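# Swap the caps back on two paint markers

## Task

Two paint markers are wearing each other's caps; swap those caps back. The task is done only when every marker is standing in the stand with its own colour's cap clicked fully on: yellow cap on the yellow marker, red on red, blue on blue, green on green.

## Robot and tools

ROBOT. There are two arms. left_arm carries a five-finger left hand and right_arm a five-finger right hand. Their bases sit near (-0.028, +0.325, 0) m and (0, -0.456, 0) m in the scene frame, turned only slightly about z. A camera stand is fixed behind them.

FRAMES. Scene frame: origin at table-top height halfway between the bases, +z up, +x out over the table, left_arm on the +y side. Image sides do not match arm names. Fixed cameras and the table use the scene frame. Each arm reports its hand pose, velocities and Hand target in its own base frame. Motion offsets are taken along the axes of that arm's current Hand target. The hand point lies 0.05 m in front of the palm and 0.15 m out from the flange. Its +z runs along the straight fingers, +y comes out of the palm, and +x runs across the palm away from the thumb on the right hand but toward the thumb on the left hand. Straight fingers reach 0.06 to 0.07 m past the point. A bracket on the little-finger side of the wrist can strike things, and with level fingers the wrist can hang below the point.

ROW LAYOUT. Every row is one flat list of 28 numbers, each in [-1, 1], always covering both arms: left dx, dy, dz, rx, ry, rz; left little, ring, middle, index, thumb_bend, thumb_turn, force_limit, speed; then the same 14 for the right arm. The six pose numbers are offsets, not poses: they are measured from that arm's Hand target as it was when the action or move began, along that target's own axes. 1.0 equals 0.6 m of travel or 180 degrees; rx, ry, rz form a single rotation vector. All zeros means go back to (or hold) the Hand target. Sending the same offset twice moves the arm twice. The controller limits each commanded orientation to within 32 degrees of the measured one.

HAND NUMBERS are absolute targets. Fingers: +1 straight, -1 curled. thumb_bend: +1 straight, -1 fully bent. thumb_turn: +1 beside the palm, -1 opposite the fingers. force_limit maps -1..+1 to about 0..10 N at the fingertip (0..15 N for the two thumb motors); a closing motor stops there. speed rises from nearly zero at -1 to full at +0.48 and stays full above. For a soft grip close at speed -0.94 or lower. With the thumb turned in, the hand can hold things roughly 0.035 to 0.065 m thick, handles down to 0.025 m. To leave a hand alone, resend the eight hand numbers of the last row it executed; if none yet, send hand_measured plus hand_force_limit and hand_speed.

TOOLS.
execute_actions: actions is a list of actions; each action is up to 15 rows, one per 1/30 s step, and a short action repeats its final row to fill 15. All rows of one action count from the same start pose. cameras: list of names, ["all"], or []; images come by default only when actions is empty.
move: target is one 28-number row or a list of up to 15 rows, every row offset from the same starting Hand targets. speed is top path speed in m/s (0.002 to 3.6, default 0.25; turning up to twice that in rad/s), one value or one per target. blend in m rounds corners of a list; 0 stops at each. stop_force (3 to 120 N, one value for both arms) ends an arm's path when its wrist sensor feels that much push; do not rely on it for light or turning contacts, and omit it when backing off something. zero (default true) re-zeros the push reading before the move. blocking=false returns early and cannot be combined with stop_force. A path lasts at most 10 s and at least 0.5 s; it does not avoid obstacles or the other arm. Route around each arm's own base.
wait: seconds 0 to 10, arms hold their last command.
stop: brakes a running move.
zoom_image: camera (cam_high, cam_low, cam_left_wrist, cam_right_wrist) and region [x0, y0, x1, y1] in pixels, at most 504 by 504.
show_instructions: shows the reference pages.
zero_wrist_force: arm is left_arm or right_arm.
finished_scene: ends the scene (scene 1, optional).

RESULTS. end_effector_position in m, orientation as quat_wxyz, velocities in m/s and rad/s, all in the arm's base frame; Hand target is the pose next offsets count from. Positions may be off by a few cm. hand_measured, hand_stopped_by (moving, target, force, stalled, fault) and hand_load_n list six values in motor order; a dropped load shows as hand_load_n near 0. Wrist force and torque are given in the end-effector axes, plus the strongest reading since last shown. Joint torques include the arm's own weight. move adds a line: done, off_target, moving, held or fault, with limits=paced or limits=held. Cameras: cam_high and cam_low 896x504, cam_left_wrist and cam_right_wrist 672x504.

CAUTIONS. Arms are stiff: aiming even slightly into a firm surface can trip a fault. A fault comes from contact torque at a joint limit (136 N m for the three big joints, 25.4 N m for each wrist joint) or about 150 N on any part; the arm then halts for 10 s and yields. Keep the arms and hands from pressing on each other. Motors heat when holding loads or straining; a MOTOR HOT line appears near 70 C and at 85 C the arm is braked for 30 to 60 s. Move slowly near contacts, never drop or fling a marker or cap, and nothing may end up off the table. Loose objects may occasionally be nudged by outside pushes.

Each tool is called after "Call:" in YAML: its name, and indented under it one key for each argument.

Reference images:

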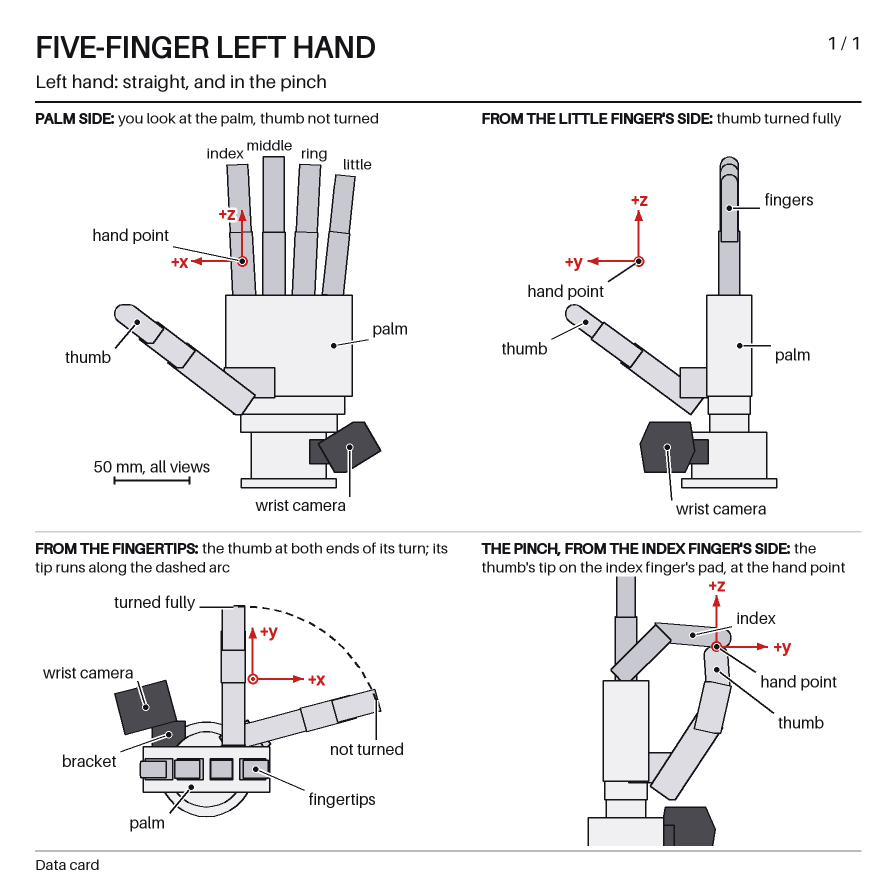

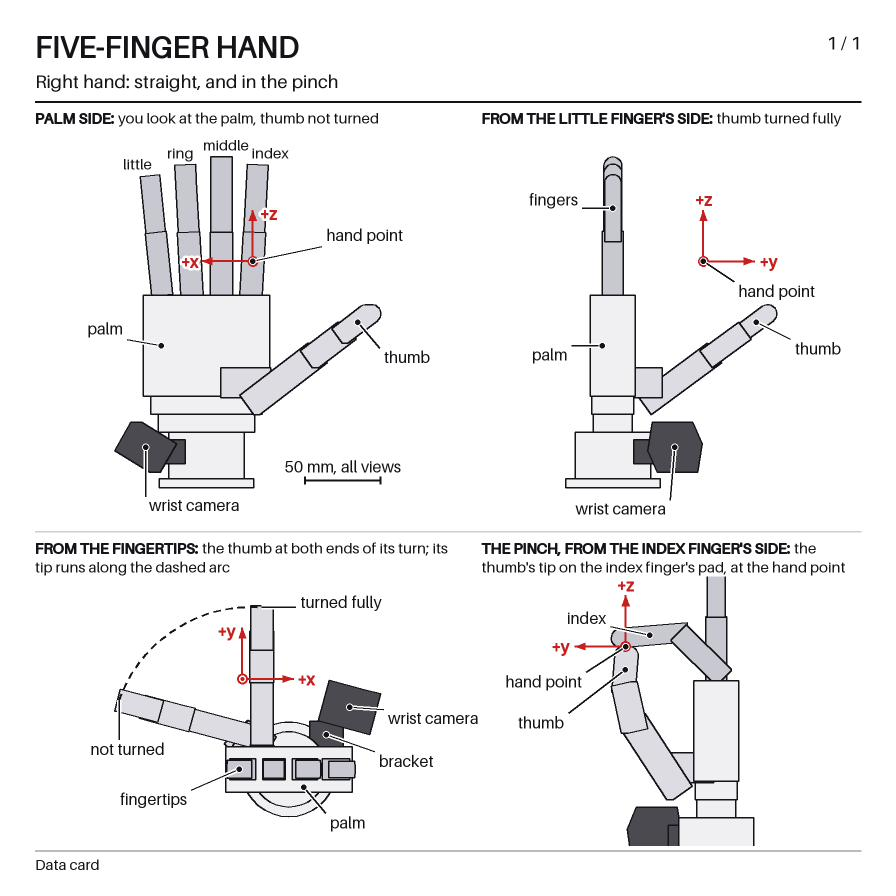

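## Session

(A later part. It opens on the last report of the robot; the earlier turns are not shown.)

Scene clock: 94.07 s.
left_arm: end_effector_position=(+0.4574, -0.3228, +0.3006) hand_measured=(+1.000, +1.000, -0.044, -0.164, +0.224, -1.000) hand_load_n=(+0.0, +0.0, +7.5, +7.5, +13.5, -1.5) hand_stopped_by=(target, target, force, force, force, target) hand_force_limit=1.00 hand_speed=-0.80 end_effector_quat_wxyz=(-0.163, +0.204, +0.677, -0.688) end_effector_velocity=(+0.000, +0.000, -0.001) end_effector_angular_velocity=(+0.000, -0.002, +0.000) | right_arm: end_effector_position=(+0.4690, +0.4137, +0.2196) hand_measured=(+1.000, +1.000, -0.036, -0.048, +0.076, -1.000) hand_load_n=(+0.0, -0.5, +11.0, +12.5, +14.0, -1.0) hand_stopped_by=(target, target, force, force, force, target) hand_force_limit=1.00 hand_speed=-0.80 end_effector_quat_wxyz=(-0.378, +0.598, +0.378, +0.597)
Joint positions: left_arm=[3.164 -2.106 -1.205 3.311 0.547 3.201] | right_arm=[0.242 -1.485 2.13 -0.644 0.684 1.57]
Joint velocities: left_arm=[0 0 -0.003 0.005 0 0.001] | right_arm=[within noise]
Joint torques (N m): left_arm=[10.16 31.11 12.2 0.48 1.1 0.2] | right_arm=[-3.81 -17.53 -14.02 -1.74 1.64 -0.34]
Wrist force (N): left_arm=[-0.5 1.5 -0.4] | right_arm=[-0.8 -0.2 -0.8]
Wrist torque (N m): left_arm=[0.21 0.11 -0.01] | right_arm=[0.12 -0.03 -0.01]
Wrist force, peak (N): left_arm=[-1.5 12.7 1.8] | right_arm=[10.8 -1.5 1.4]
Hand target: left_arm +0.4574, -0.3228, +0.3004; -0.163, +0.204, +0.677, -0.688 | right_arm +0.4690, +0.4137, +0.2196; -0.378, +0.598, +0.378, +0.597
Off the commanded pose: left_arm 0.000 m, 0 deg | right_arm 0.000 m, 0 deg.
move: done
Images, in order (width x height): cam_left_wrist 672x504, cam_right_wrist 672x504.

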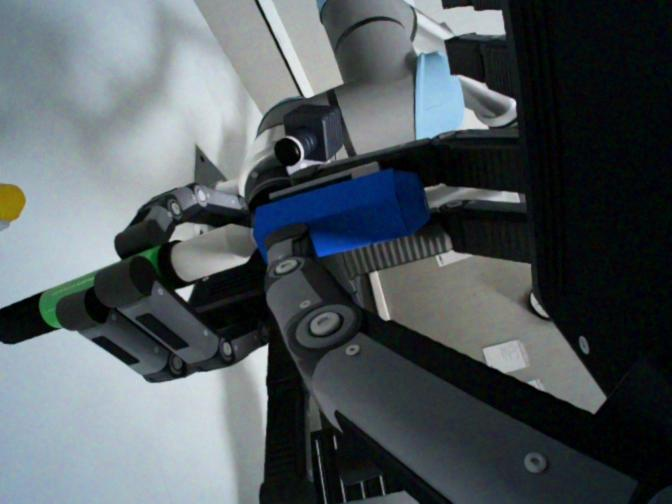

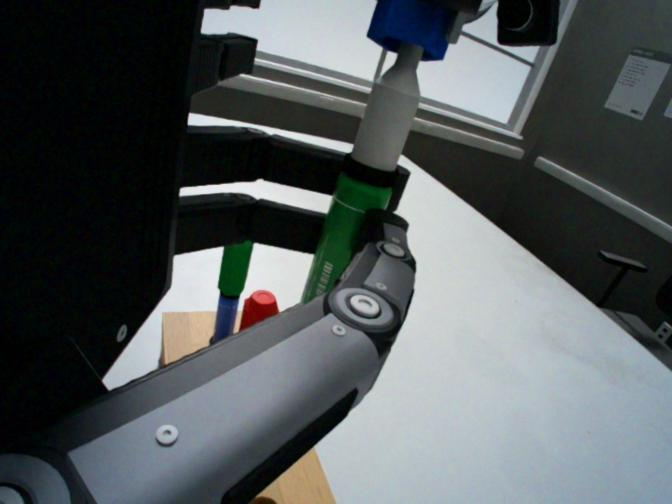

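Call:
move:
  target: [0,0.04,0,0,0,0,1,1,-0.45,-0.6,-0.4,-1,1,-0.8, 0,0,0,0,0,0,1,1,-0.4,-0.5,-0.4,-1,1,-0.8]
  speed: 0.04
  stop_force: 3.5
  cameras: ["cam_left_wrist","cam_right_wrist"]

Scene clock: 96.13 s.
left_arm: end_effector_position=(+0.4584, -0.3234, +0.2806) hand_measured=(+1.000, +1.000, -0.044, -0.164, +0.224, -1.000) hand_load_n=(+0.0, +0.0, +8.5, +6.0, +11.5, -2.0) hand_stopped_by=(target, target, force, force, force, target) hand_force_limit=1.00 hand_speed=-0.80 end_effector_quat_wxyz=(-0.163, +0.204, +0.677, -0.688) | right_arm: end_effector_position=(+0.4690, +0.4137, +0.2196) hand_measured=(+1.000, +1.000, -0.036, -0.048, +0.076, -1.000) hand_load_n=(+0.0, +0.0, +12.0, +11.0, +13.5, -2.0) hand_stopped_by=(target, target, force, force, force, target) hand_force_limit=1.00 hand_speed=-0.80 end_effector_quat_wxyz=(-0.378, +0.598, +0.378, +0.597)
Joint positions: left_arm=[3.163 -2.118 -1.237 3.355 0.546 3.202] | right_arm=[0.242 -1.485 2.13 -0.644 0.684 1.57]
Joint torques (N m): left_arm=[9.05 54.02 18.04 -0.01 1.46 1.83] | right_arm=[-4.35 -16.26 -13.42 -0.12 1.61 -0.06]
Wrist force (N): left_arm=[-1.0 4.9 -0.7] | right_arm=[1.8 -0.7 -0.7]
Wrist torque (N m): left_arm=[0.17 0.12 -0.08] | right_arm=[0.13 -0.06 -0.02]
Wrist force, peak (N): left_arm=[-0.6 5.2 -0.2] | right_arm=[-6.4 -0.3 0.4]
Hand target: left_arm +0.4584, -0.3234, +0.2806; -0.163, +0.204, +0.677, -0.688 (not the last commanded pose) | right_arm +0.4690, +0.4137, +0.2196; -0.378, +0.598, +0.378, +0.597
Off the commanded pose: left_arm 0.004 m, 0 deg | right_arm 0.000 m, 0 deg.
move: contact (left_arm)
Images, in order (width x height): cam_left_wrist 672x504, cam_right_wrist 672x504.

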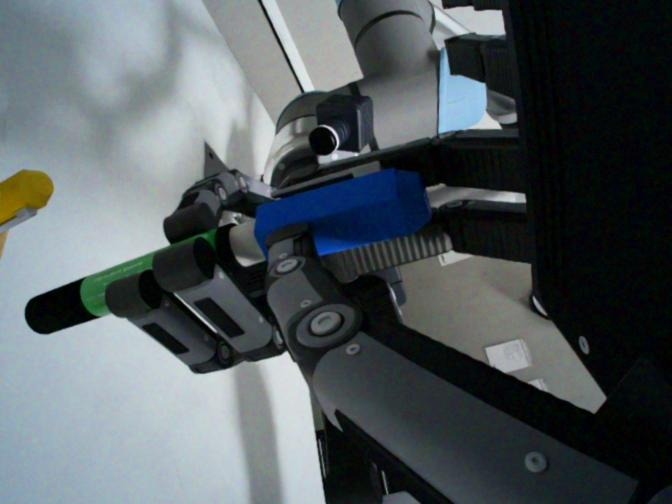

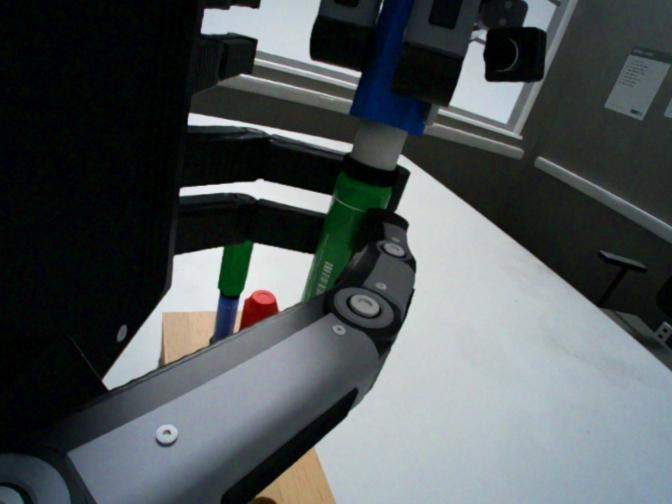

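Call:
move:
  target:
    - [0,0,0,0,0,0,1,1,0.15,0.15,0.45,-1,0.2,-0.3, 0,0,0,0,0,0,1,1,-0.4,-0.5,-0.4,-1,1,-0.8]
    - [0,-0.12,0,0,0,0,1,1,0.15,0.15,0.45,-1,0.2,-0.3, 0,0,0,0,0,0,1,1,-0.4,-0.5,-0.4,-1,1,-0.8]
  speed: 0.12
  cameras: ["cam_left_wrist","cam_right_wrist"]

Scene clock: 97.80 s.
left_arm: end_effector_position=(+0.4547, -0.3212, +0.3525) hand_measured=(+1.000, +1.000, +0.150, +0.150, +0.450, -1.000) hand_load_n=(-0.5, +0.0, +0.0, +0.0, +0.0, +0.0) hand_stopped_by=(target, target, target, target, target, target) hand_force_limit=0.20 hand_speed=-0.30 end_effector_quat_wxyz=(-0.163, +0.204, +0.677, -0.688) | right_arm: end_effector_position=(+0.4690, +0.4137, +0.2196) hand_measured=(+1.000, +1.000, -0.036, -0.048, +0.076, -1.000) hand_load_n=(+0.0, +0.0, +11.0, +12.0, +14.5, -1.0) hand_stopped_by=(target, target, force, force, force, target) hand_force_limit=1.00 hand_speed=-0.80 end_effector_quat_wxyz=(-0.378, +0.598, +0.378, +0.597)
Joint positions: left_arm=[3.167 -2.084 -1.106 3.189 0.549 3.202] | right_arm=[0.242 -1.485 2.13 -0.644 0.684 1.57]
Joint torques (N m): left_arm=[1.17 29.94 15.85 -0.68 0.49 2.56] | right_arm=[-4.8 -14.55 -13.01 0.53 1.76 -0.09]
Wrist force (N): left_arm=[-0.4 1.2 -0.4] | right_arm=[-0.7 -0.2 -0.8]
Wrist torque (N m): left_arm=[0.20 0.09 0.00] | right_arm=[0.12 -0.06 0.00]
Wrist force, peak (N): left_arm=[-1.0 4.9 -0.6] | right_arm=[3.1 -0.8 -0.9]
Hand target: left_arm +0.4547, -0.3213, +0.3525; -0.163, +0.204, +0.677, -0.688 | right_arm +0.4690, +0.4137, +0.2196; -0.378, +0.598, +0.378, +0.597
Off the commanded pose: left_arm 0.000 m, 0 deg | right_arm 0.000 m, 0 deg.
move: done
Images, in order (width x height): cam_left_wrist 672x504, cam_right_wrist 672x504.

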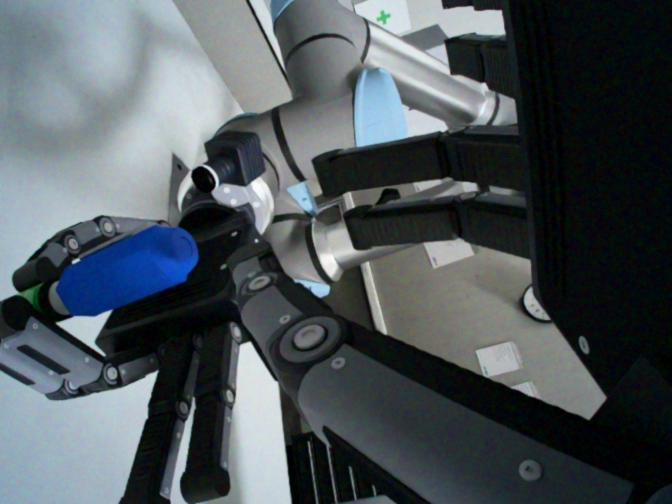

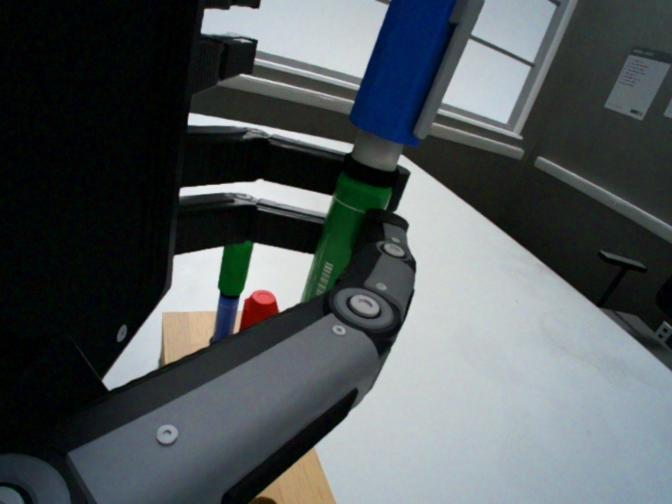

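Call:
move:
  target: [0,-0.2,-0.167,0,0,0,1,1,0.15,0.15,0.45,-1,0.2,-0.3, 0,0,0,-0.1111,0,0,0.15,0.15,-0.4,-0.5,-0.4,-1,1,-0.8]
  speed: 0.25
  cameras: ["all"]

Scene clock: 100.27 s.
left_arm: end_effector_position=(+0.4986, -0.2309, +0.4722) hand_measured=(+1.000, +1.000, +0.150, +0.150, +0.450, -1.000) hand_load_n=(+0.0, +0.0, +0.0, +0.0, +0.0, +0.0) hand_stopped_by=(target, target, target, target, target, target) hand_force_limit=0.20 hand_speed=-0.30 end_effector_quat_wxyz=(-0.163, +0.204, +0.677, -0.688) | right_arm: end_effector_position=(+0.4690, +0.4137, +0.2196) hand_measured=(+0.150, +0.150, -0.036, -0.048, +0.076, -1.000) hand_load_n=(+0.0, +0.0, +11.5, +12.0, +14.0, -1.0) hand_stopped_by=(target, target, force, force, force, target) hand_force_limit=1.00 hand_speed=-0.80 end_effector_quat_wxyz=(-0.269, +0.654, +0.269, +0.654)
Joint positions: left_arm=[3.306 -2.255 -0.516 2.771 0.689 3.202] | right_arm=[0.482 -1.484 2.128 -0.644 1.273 1.57]
Joint torques (N m): left_arm=[7.74 56.33 28.41 -2.54 -1.36 -2.69] | right_arm=[7.41 -34.94 -10.21 -2.53 2.03 -0.88]
Wrist force (N): left_arm=[-0.8 1.6 0.0] | right_arm=[-1.0 0.0 -0.9]
Wrist torque (N m): left_arm=[0.24 0.15 -0.11] | right_arm=[0.15 -0.02 -0.11]
Wrist force, peak (N): left_arm=[-0.4 2.8 0.6] | right_arm=[-1.3 -0.2 -1.0]
Hand target: left_arm +0.4986, -0.2309, +0.4722; -0.163, +0.204, +0.677, -0.688 | right_arm +0.4690, +0.4137, +0.2196; -0.269, +0.654, +0.269, +0.654
Off the commanded pose: left_arm 0.000 m, 0 deg | right_arm 0.000 m, 0 deg.
move: done

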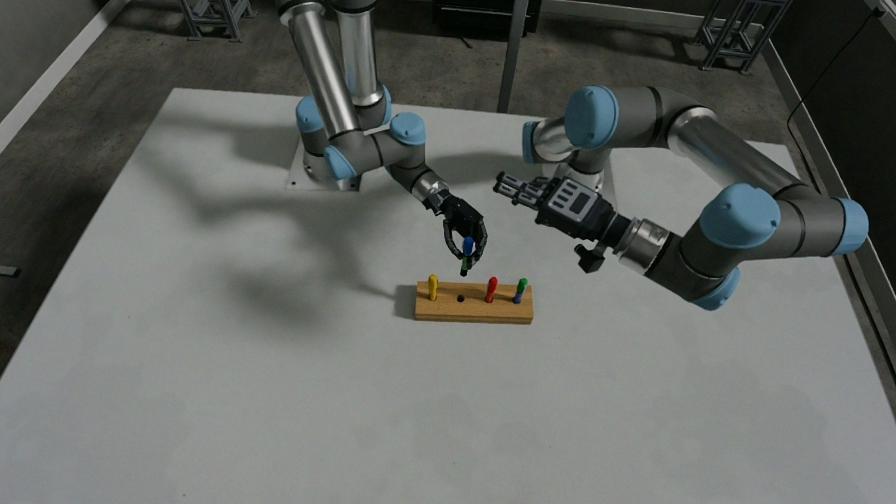

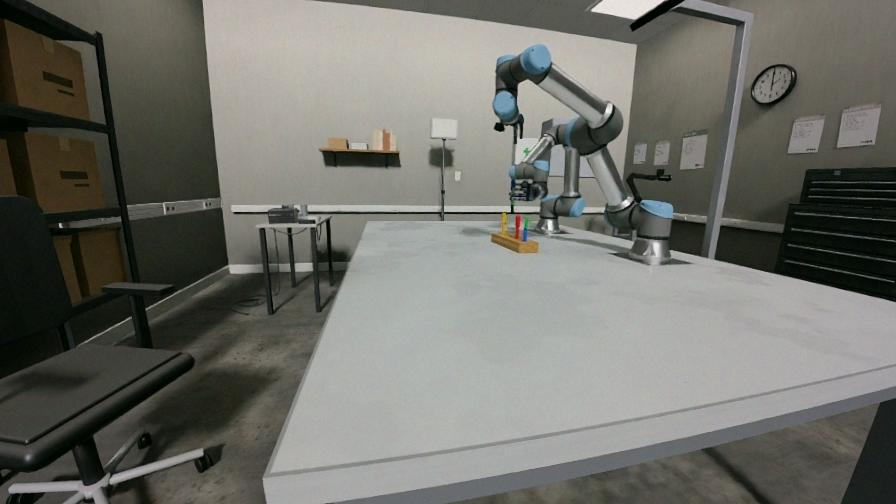

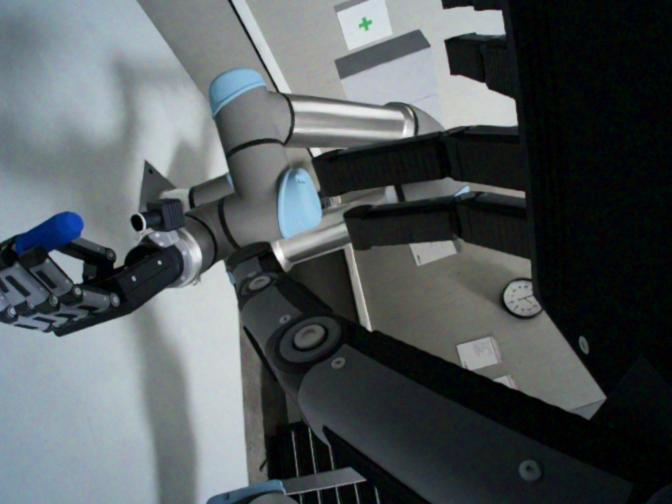

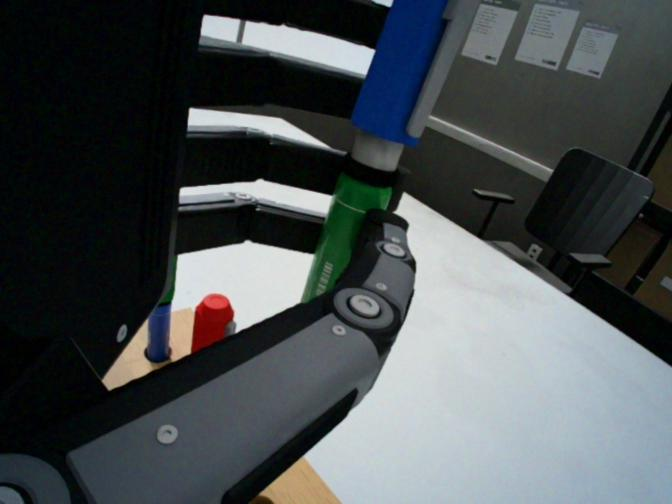

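Call:
zoom_image:
  camera: "cam_high"
  region: [400, 190, 560, 330]

Call:
zoom_image:
  camera: "cam_low"
  region: [470, 160, 590, 260]

Scaled by 3.150 from the camera's 896x504 image, which has a finer 1280x720 frame.

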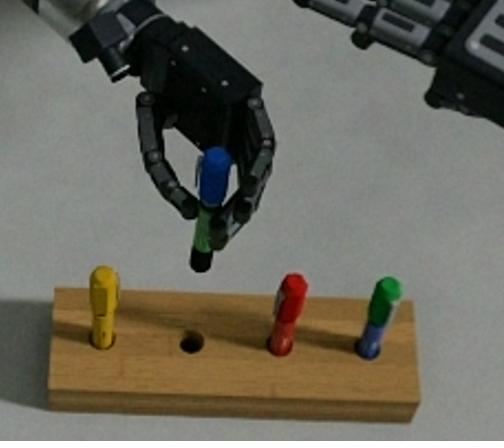

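Scaled by 4.200 from the camera's 896x504 image, which has a finer 1280x720 frame.

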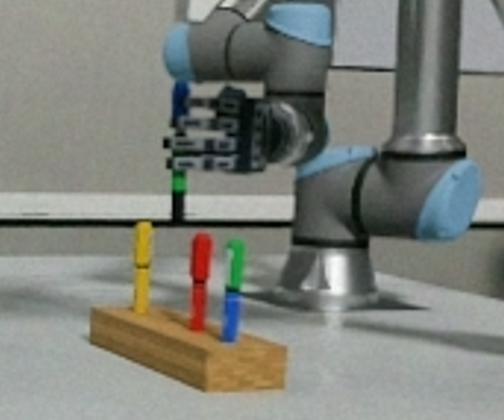

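Call:
move:
  target: [0,0,0,0,0,0,1,1,0.15,0.15,0.45,-1,0.2,-0.3, -0.1833,0,0,0,0,0,0.15,0.15,-0.4,-0.5,-0.4,-1,1,-0.8]
  speed: 0.2
  cameras: ["cam_high","cam_low","cam_right_wrist"]

Call:
zoom_image:
  camera: "cam_high"
  region: [410, 230, 530, 330]

Call:
zoom_image:
  camera: "cam_low"
  region: [480, 190, 560, 260]

Scene clock: 102.63 s.
left_arm: end_effector_position=(+0.4986, -0.2309, +0.4722) hand_measured=(+1.000, +1.000, +0.150, +0.150, +0.450, -1.000) hand_load_n=(+0.0, +0.0, +0.0, -0.5, +0.0, +0.0) hand_stopped_by=(target, target, target, target, target, target) hand_force_limit=0.20 hand_speed=-0.30 end_effector_quat_wxyz=(-0.163, +0.204, +0.677, -0.688) | right_arm: end_effector_position=(+0.4690, +0.4136, +0.1097) hand_measured=(+0.150, +0.150, -0.036, -0.048, +0.076, -1.000) hand_load_n=(+0.0, +0.0, +11.5, +12.5, +14.0, -1.0) hand_stopped_by=(target, target, force, force, force, target) hand_force_limit=1.00 hand_speed=-0.80 end_effector_quat_wxyz=(-0.269, +0.654, +0.269, +0.654)
Joint positions: left_arm=[3.306 -2.255 -0.516 2.771 0.689 3.202] | right_arm=[0.482 -1.254 2.235 -0.981 1.273 1.57]
Joint torques (N m): left_arm=[8.62 56.32 28.68 -2.46 -1.18 -2.69] | right_arm=[8 -20.82 -14.56 -2.8 1.86 0.89]
Wrist force (N): left_arm=[-0.6 1.4 0.0] | right_arm=[-1.1 0.0 -1.0]
Wrist torque (N m): left_arm=[0.21 0.10 -0.09] | right_arm=[0.14 0.01 -0.10]
Wrist force, peak (N): left_arm=[-0.6 1.9 -0.4] | right_arm=[-3.0 -0.2 -1.0]
Hand target: left_arm +0.4986, -0.2309, +0.4722; -0.163, +0.204, +0.677, -0.688 | right_arm +0.4690, +0.4136, +0.1096; -0.269, +0.654, +0.269, +0.654
Off the commanded pose: left_arm 0.000 m, 0 deg | right_arm 0.000 m, 0 deg.
move: done
Images, in order (width x height): cam_high 896x504, cam_low 896x504, cam_right_wrist 672x504.

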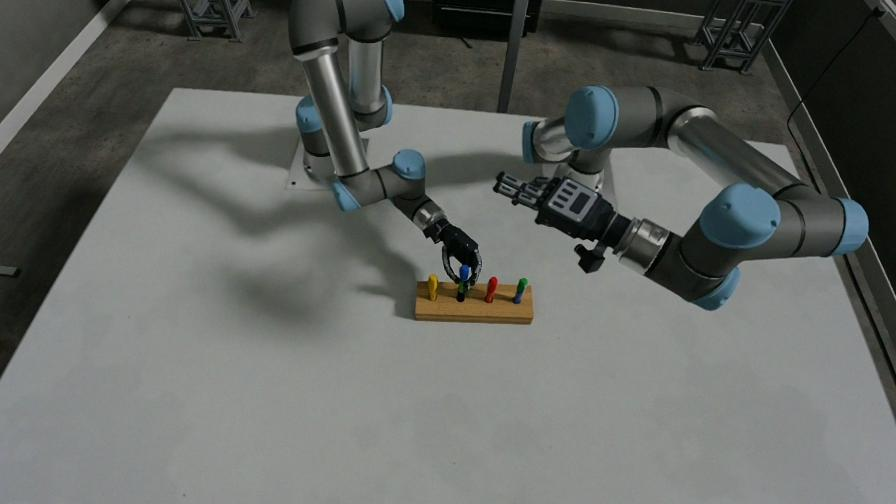

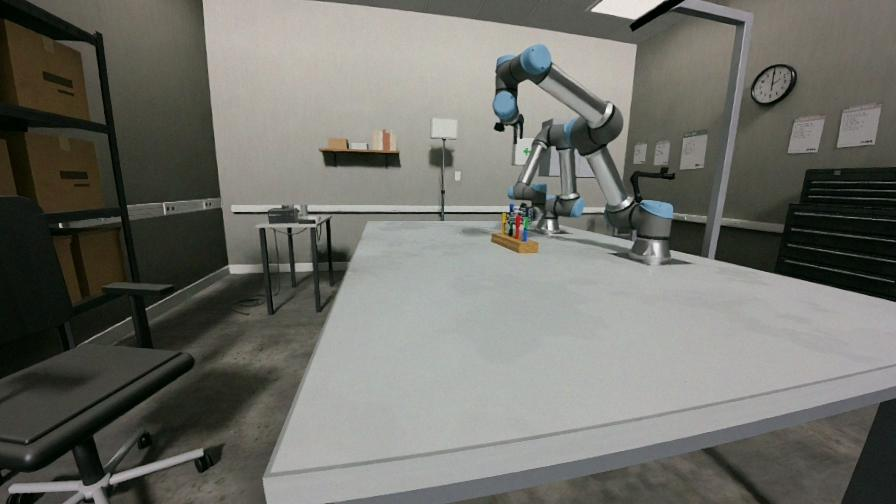

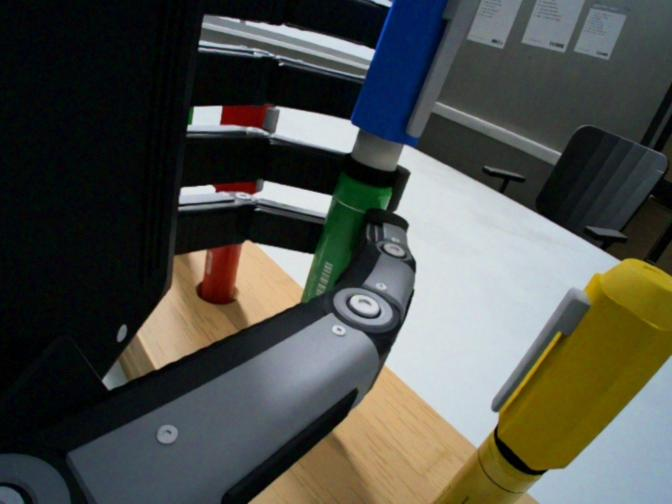

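Scaled by 4.200 from the camera's 896x504 image, which has a finer 1280x720 frame.

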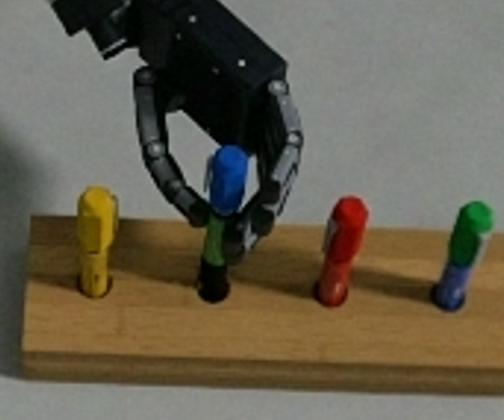

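Scaled by 6.300 from the camera's 896x504 image, which has a finer 1280x720 frame.

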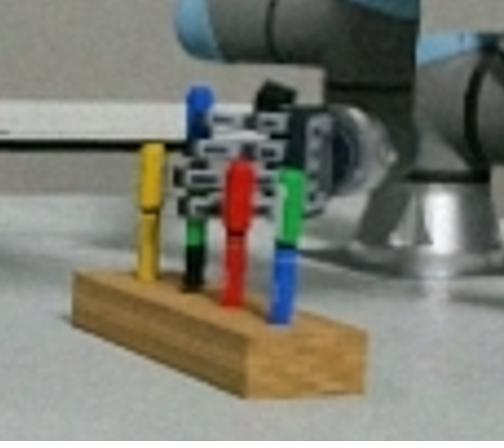

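Call:
move:
  target: [0,0,0,0,0,0,1,1,0.15,0.15,0.45,-1,0.2,-0.3, -0.0655,0,0,0,0,0,0.15,0.15,-0.4,-0.5,-0.4,-1,1,-0.8]
  speed: 0.05
  stop_force: 5
  cameras: ["cam_high","cam_low","cam_right_wrist"]

Call:
zoom_image:
  camera: "cam_high"
  region: [410, 230, 530, 330]

Call:
zoom_image:
  camera: "cam_low"
  region: [480, 190, 560, 260]

Scene clock: 103.97 s.
left_arm: end_effector_position=(+0.4986, -0.2309, +0.4722) hand_measured=(+1.000, +1.000, +0.150, +0.150, +0.450, -1.000) hand_load_n=(+0.0, +0.0, +0.0, +0.0, +0.5, +0.0) hand_stopped_by=(target, target, target, target, target, target) hand_force_limit=0.20 hand_speed=-0.30 end_effector_quat_wxyz=(-0.163, +0.204, +0.677, -0.688) | right_arm: end_effector_position=(+0.4690, +0.4136, +0.1052) hand_measured=(+0.150, +0.150, -0.036, -0.048, +0.076, -1.000) hand_load_n=(+0.0, +0.0, +10.0, +12.5, +13.5, -3.5) hand_stopped_by=(target, target, force, force, force, target) hand_force_limit=1.00 hand_speed=-0.80 end_effector_quat_wxyz=(-0.269, +0.654, +0.269, +0.654)
Joint positions: left_arm=[3.306 -2.255 -0.516 2.771 0.689 3.202] | right_arm=[0.482 -1.243 2.238 -0.995 1.273 1.57]
Joint torques (N m): left_arm=[9.05 55.91 28.83 -2.44 -1.19 -2.58] | right_arm=[7.36 -17.75 -17.52 -2.95 0.99 0.74]
Wrist force (N): left_arm=[-0.7 1.6 -0.4] | right_arm=[-0.8 0.0 -0.8]
Wrist torque (N m): left_arm=[0.24 0.12 -0.10] | right_arm=[0.13 -0.08 -0.05]
Wrist force, peak (N): left_arm=[-0.7 1.9 -0.1] | right_arm=[19.6 2.2 0.7]
Hand target: left_arm +0.4986, -0.2309, +0.4722; -0.163, +0.204, +0.677, -0.688 | right_arm +0.4690, +0.4136, +0.1052; -0.269, +0.654, +0.269, +0.654 (not the last commanded pose)
Off the commanded pose: left_arm 0.000 m, 0 deg | right_arm 0.035 m, 0 deg.
move: contact (right_arm)
Images, in order (width x height): cam_high 896x504, cam_low 896x504, cam_right_wrist 672x504.

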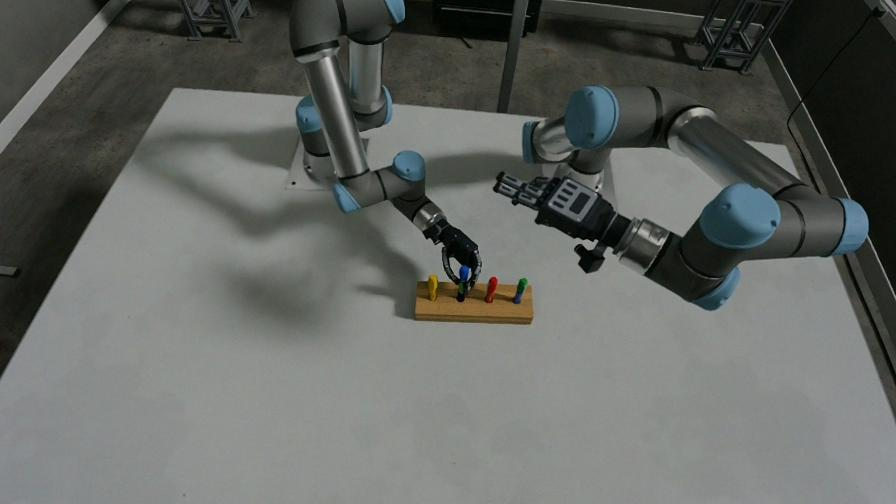

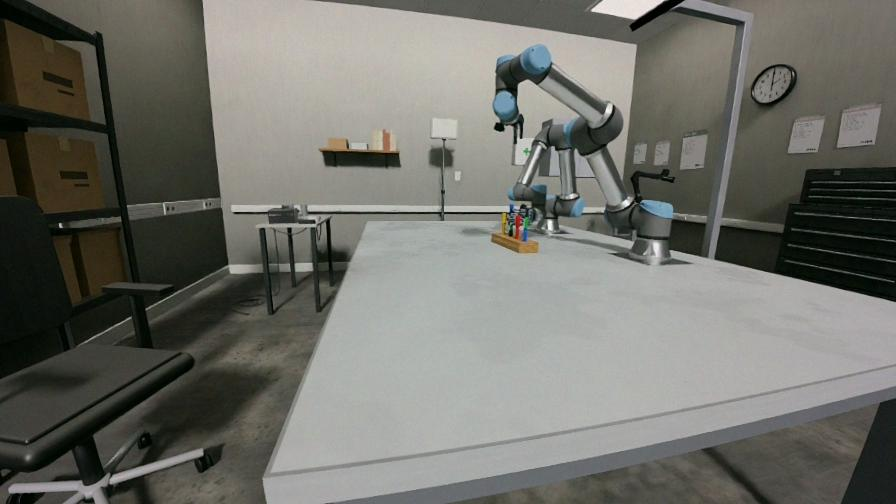

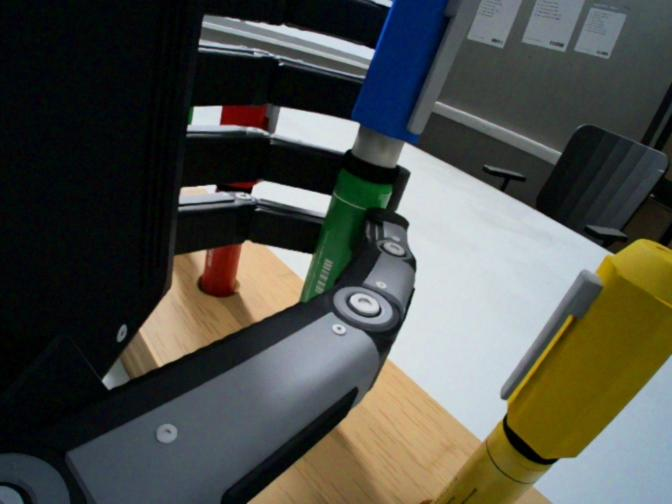

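Scaled by 4.200 from the camera's 896x504 image, which has a finer 1280x720 frame.

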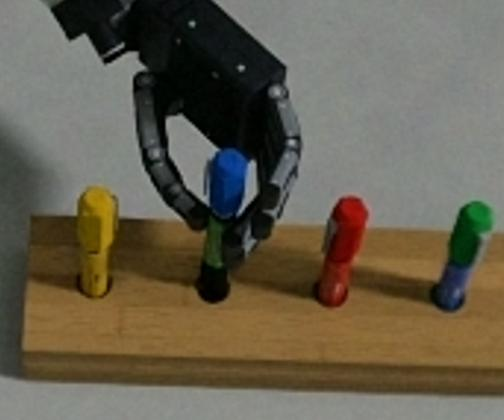

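Scaled by 6.300 from the camera's 896x504 image, which has a finer 1280x720 frame.

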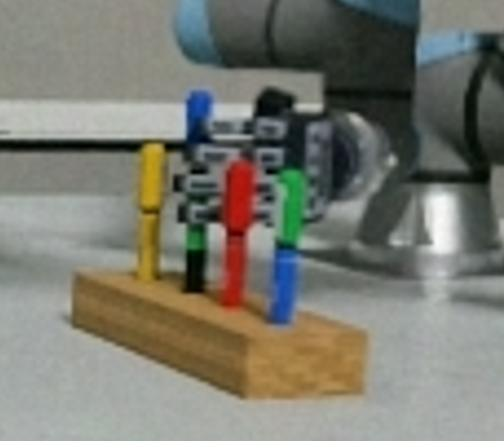

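Call:
zoom_image:
  camera: "cam_high"
  region: [440, 270, 500, 315]

Call:
zoom_image:
  camera: "cam_low"
  region: [495, 215, 535, 250]

Scaled by 8.400 from the camera's 896x504 image, which has a finer 1280x720 frame.

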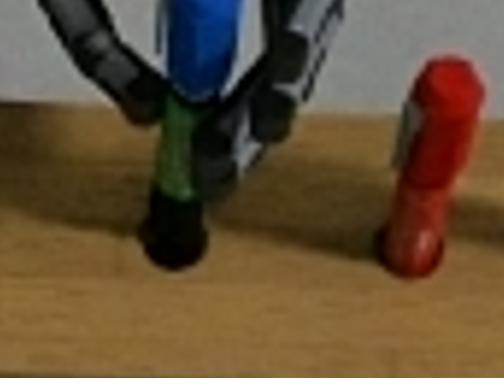

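Scaled by 12.600 from the camera's 896x504 image, which has a finer 1280x720 frame.

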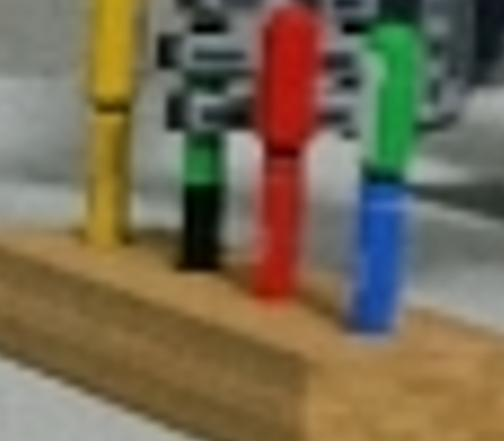

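Call:
zoom_image:
  camera: "cam_high"
  region: [415, 285, 475, 310]

Call:
zoom_image:
  camera: "cam_high"
  region: [475, 285, 535, 310]

Scaled by 8.400 from the camera's 896x504 image, which has a finer 1280x720 frame.

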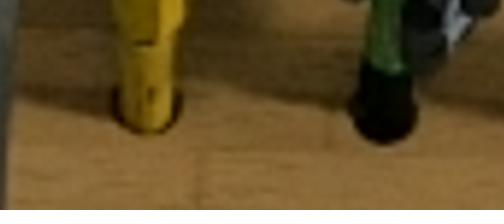

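Scaled by 8.400 from the camera's 896x504 image, which has a finer 1280x720 frame.

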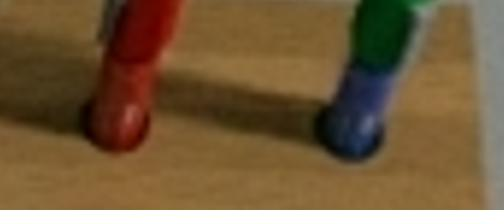

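Call:
move:
  target: [0,0,0,0,0,0,1,1,0.15,0.15,0.45,-1,0.2,-0.3, 0.01,0,0,0,0.0167,-0.0083,0.15,0.15,-0.4,-0.5,-0.4,-1,1,-0.8]
  speed: 0.1
  cameras: ["cam_high","cam_low","cam_right_wrist"]

Call:
zoom_image:
  camera: "cam_low"
  region: [495, 200, 545, 250]

Call:
zoom_image:
  camera: "cam_high"
  region: [425, 255, 500, 310]

Scene clock: 106.73 s.
left_arm: end_effector_position=(+0.4986, -0.2309, +0.4722) hand_measured=(+1.000, +1.000, +0.150, +0.150, +0.450, -1.000) hand_load_n=(-0.5, +0.0, +0.0, +0.0, +0.0, +0.0) hand_stopped_by=(target, target, target, target, target, target) hand_force_limit=0.20 hand_speed=-0.30 end_effector_quat_wxyz=(-0.163, +0.204, +0.677, -0.688) | right_arm: end_effector_position=(+0.4689, +0.4136, +0.1110) hand_measured=(+0.150, +0.150, -0.036, -0.048, +0.076, -1.000) hand_load_n=(+0.0, +0.0, +9.5, +12.5, +13.5, -3.5) hand_stopped_by=(target, target, force, force, force, target) hand_force_limit=1.00 hand_speed=-0.80 end_effector_quat_wxyz=(-0.267, +0.633, +0.270, +0.674)
Joint positions: left_arm=[3.306 -2.255 -0.516 2.771 0.689 3.202] | right_arm=[0.482 -1.23 2.261 -1.084 1.273 1.56]
Joint torques (N m): left_arm=[8.79 55.82 28.6 -2.45 -1.22 -2.57] | right_arm=[6.81 -37.01 -17.45 -0.35 0.71 0.95]
Wrist force (N): left_arm=[-0.4 1.4 0.0] | right_arm=[-0.7 -0.2 -0.9]
Wrist torque (N m): left_arm=[0.21 0.08 -0.08] | right_arm=[0.12 -0.06 0.00]
Wrist force, peak (N): left_arm=[-0.9 1.7 -0.5] | right_arm=[-0.9 0.2 -1.1]
Hand target: left_arm +0.4986, -0.2309, +0.4722; -0.163, +0.204, +0.677, -0.688 | right_arm +0.4690, +0.4136, +0.1112; -0.267, +0.633, +0.270, +0.674
Off the commanded pose: left_arm 0.000 m, 0 deg | right_arm 0.000 m, 0 deg.
move: done
Images, in order (width x height): cam_high 896x504, cam_low 896x504, cam_right_wrist 672x504.

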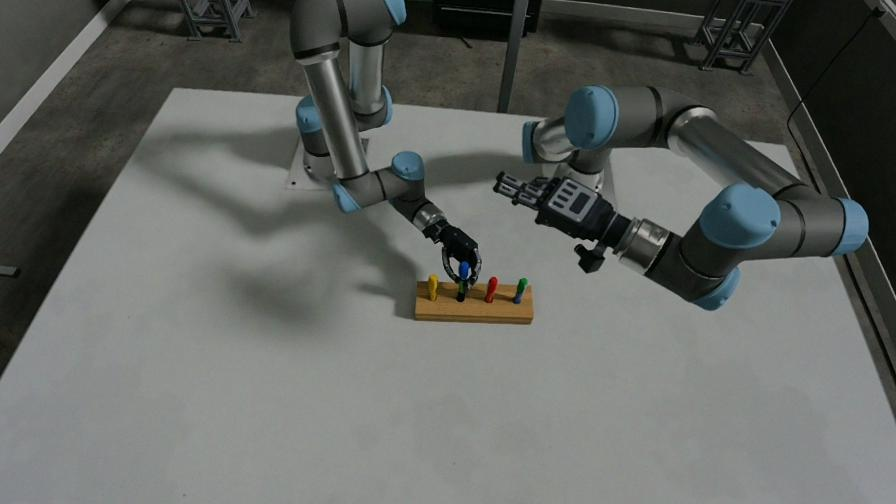

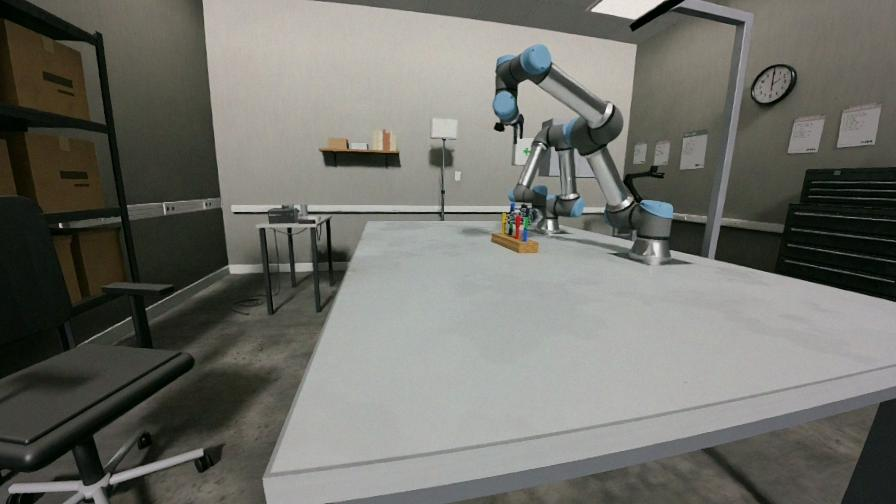

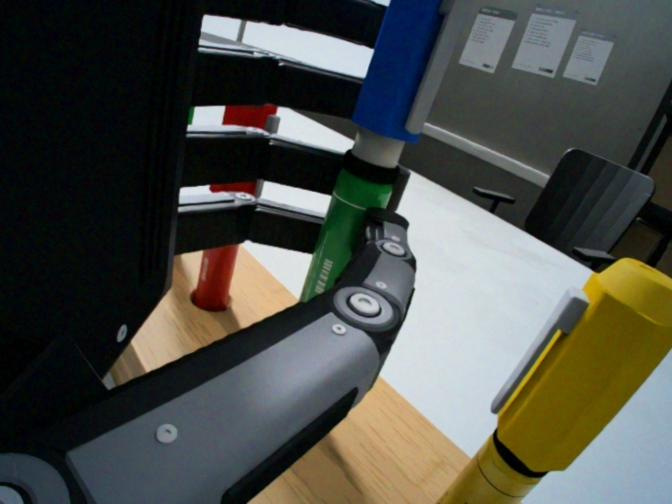

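Scaled by 10.080 from the camera's 896x504 image, which has a finer 1280x720 frame.

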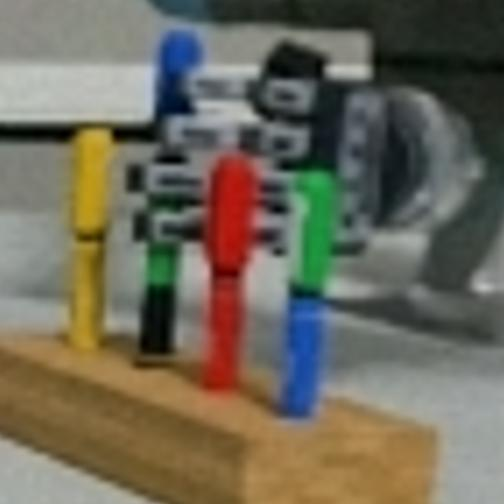

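Scaled by 6.720 from the camera's 896x504 image, which has a finer 1280x720 frame.

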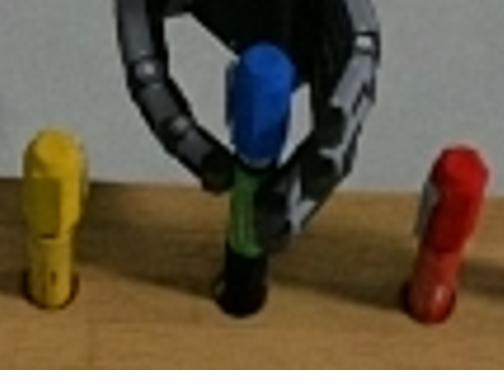

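Call:
move:
  target:
    - [0,0,0,0,0,0,1,1,0.15,0.15,0.45,-1,0.2,-0.3, 0,0.0025,0.0022,0,0,0,0.15,0.15,-0.4,-0.5,-0.4,-1,1,-0.8]
    - [0,0,0,0,0,0,1,1,0.15,0.15,0.45,-1,0.2,-0.3, -0.0667,0.0025,0.0022,0,0,0,0.15,0.15,-0.4,-0.5,-0.4,-1,1,-0.8]
  speed: 0.03
  stop_force: 4
  cameras: ["cam_high","cam_low","cam_right_wrist"]

Call:
zoom_image:
  camera: "cam_low"
  region: [495, 200, 545, 250]

Call:
zoom_image:
  camera: "cam_high"
  region: [425, 255, 500, 310]

Scene clock: 109.70 s.
left_arm: end_effector_position=(+0.4986, -0.2309, +0.4722) hand_measured=(+1.000, +1.000, +0.150, +0.150, +0.450, -1.000) hand_load_n=(-0.5, +0.0, +0.0, +0.0, +0.0, +0.0) hand_stopped_by=(target, target, target, target, target, target) hand_force_limit=0.20 hand_speed=-0.30 end_effector_quat_wxyz=(-0.163, +0.204, +0.677, -0.688) | right_arm: end_effector_position=(+0.4732, +0.4142, +0.0713) hand_measured=(+0.150, +0.150, -0.036, -0.048, +0.076, -1.000) hand_load_n=(+0.0, +0.5, +11.0, +9.5, +14.0, -4.5) hand_stopped_by=(target, target, force, force, force, target) hand_force_limit=1.00 hand_speed=-0.80 end_effector_quat_wxyz=(-0.267, +0.633, +0.270, +0.674)
Joint positions: left_arm=[3.306 -2.255 -0.516 2.771 0.689 3.202] | right_arm=[0.478 -1.118 2.265 -1.202 1.269 1.56]
Joint torques (N m): left_arm=[9.18 56 27.96 -2.47 -1.19 -2.54] | right_arm=[-4.45 -43.01 -11.58 -0.93 -1.15 1.41]
Wrist force (N): left_arm=[-0.6 1.3 -0.1] | right_arm=[-0.7 0.2 -2.3]
Wrist torque (N m): left_arm=[0.20 0.11 -0.09] | right_arm=[0.13 -0.20 0.00]
Wrist force, peak (N): left_arm=[-0.9 1.8 -0.1] | right_arm=[1.1 0.5 -3.4]
Hand target: left_arm +0.4986, -0.2309, +0.4722; -0.163, +0.204, +0.677, -0.688 | right_arm +0.4732, +0.4142, +0.0713; -0.267, +0.633, +0.270, +0.674
Off the commanded pose: left_arm 0.000 m, 0 deg | right_arm 0.000 m, 0 deg.
move: done
Images, in order (width x height): cam_high 896x504, cam_low 896x504, cam_right_wrist 672x504.

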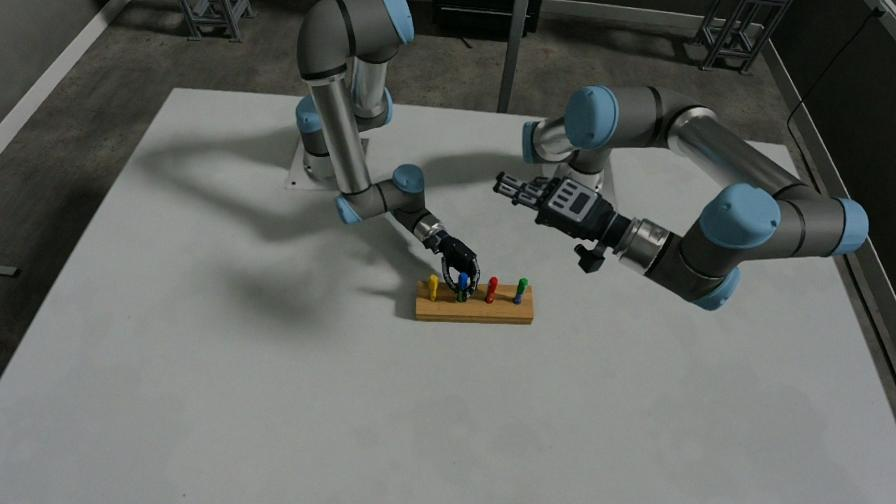

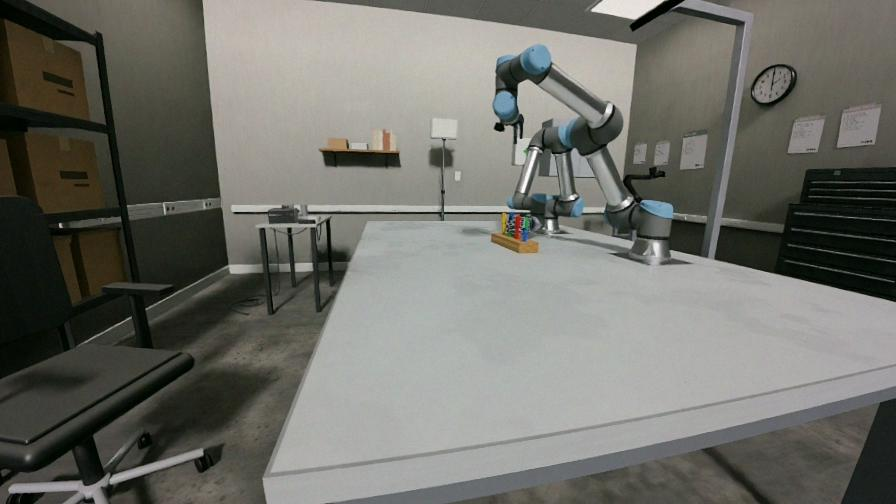

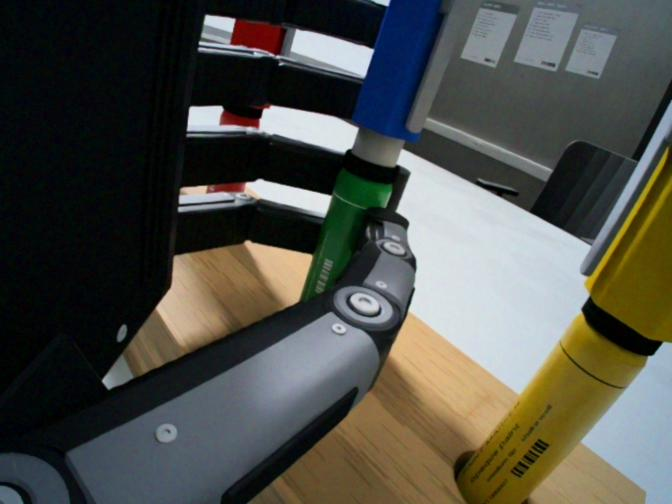

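Scaled by 10.080 from the camera's 896x504 image, which has a finer 1280x720 frame.

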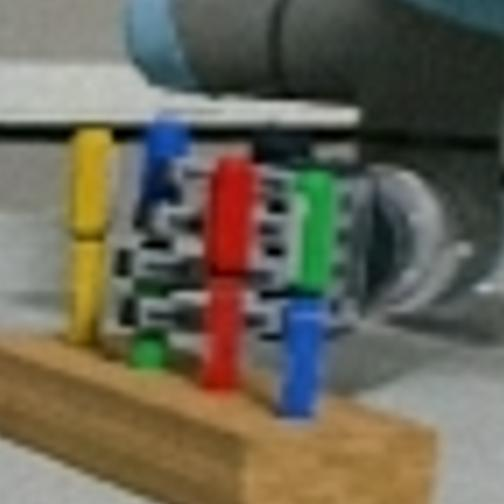

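Scaled by 6.720 from the camera's 896x504 image, which has a finer 1280x720 frame.

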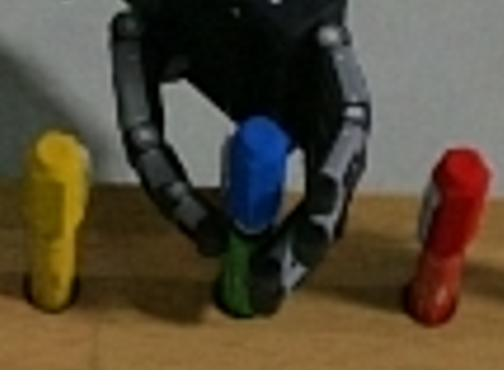

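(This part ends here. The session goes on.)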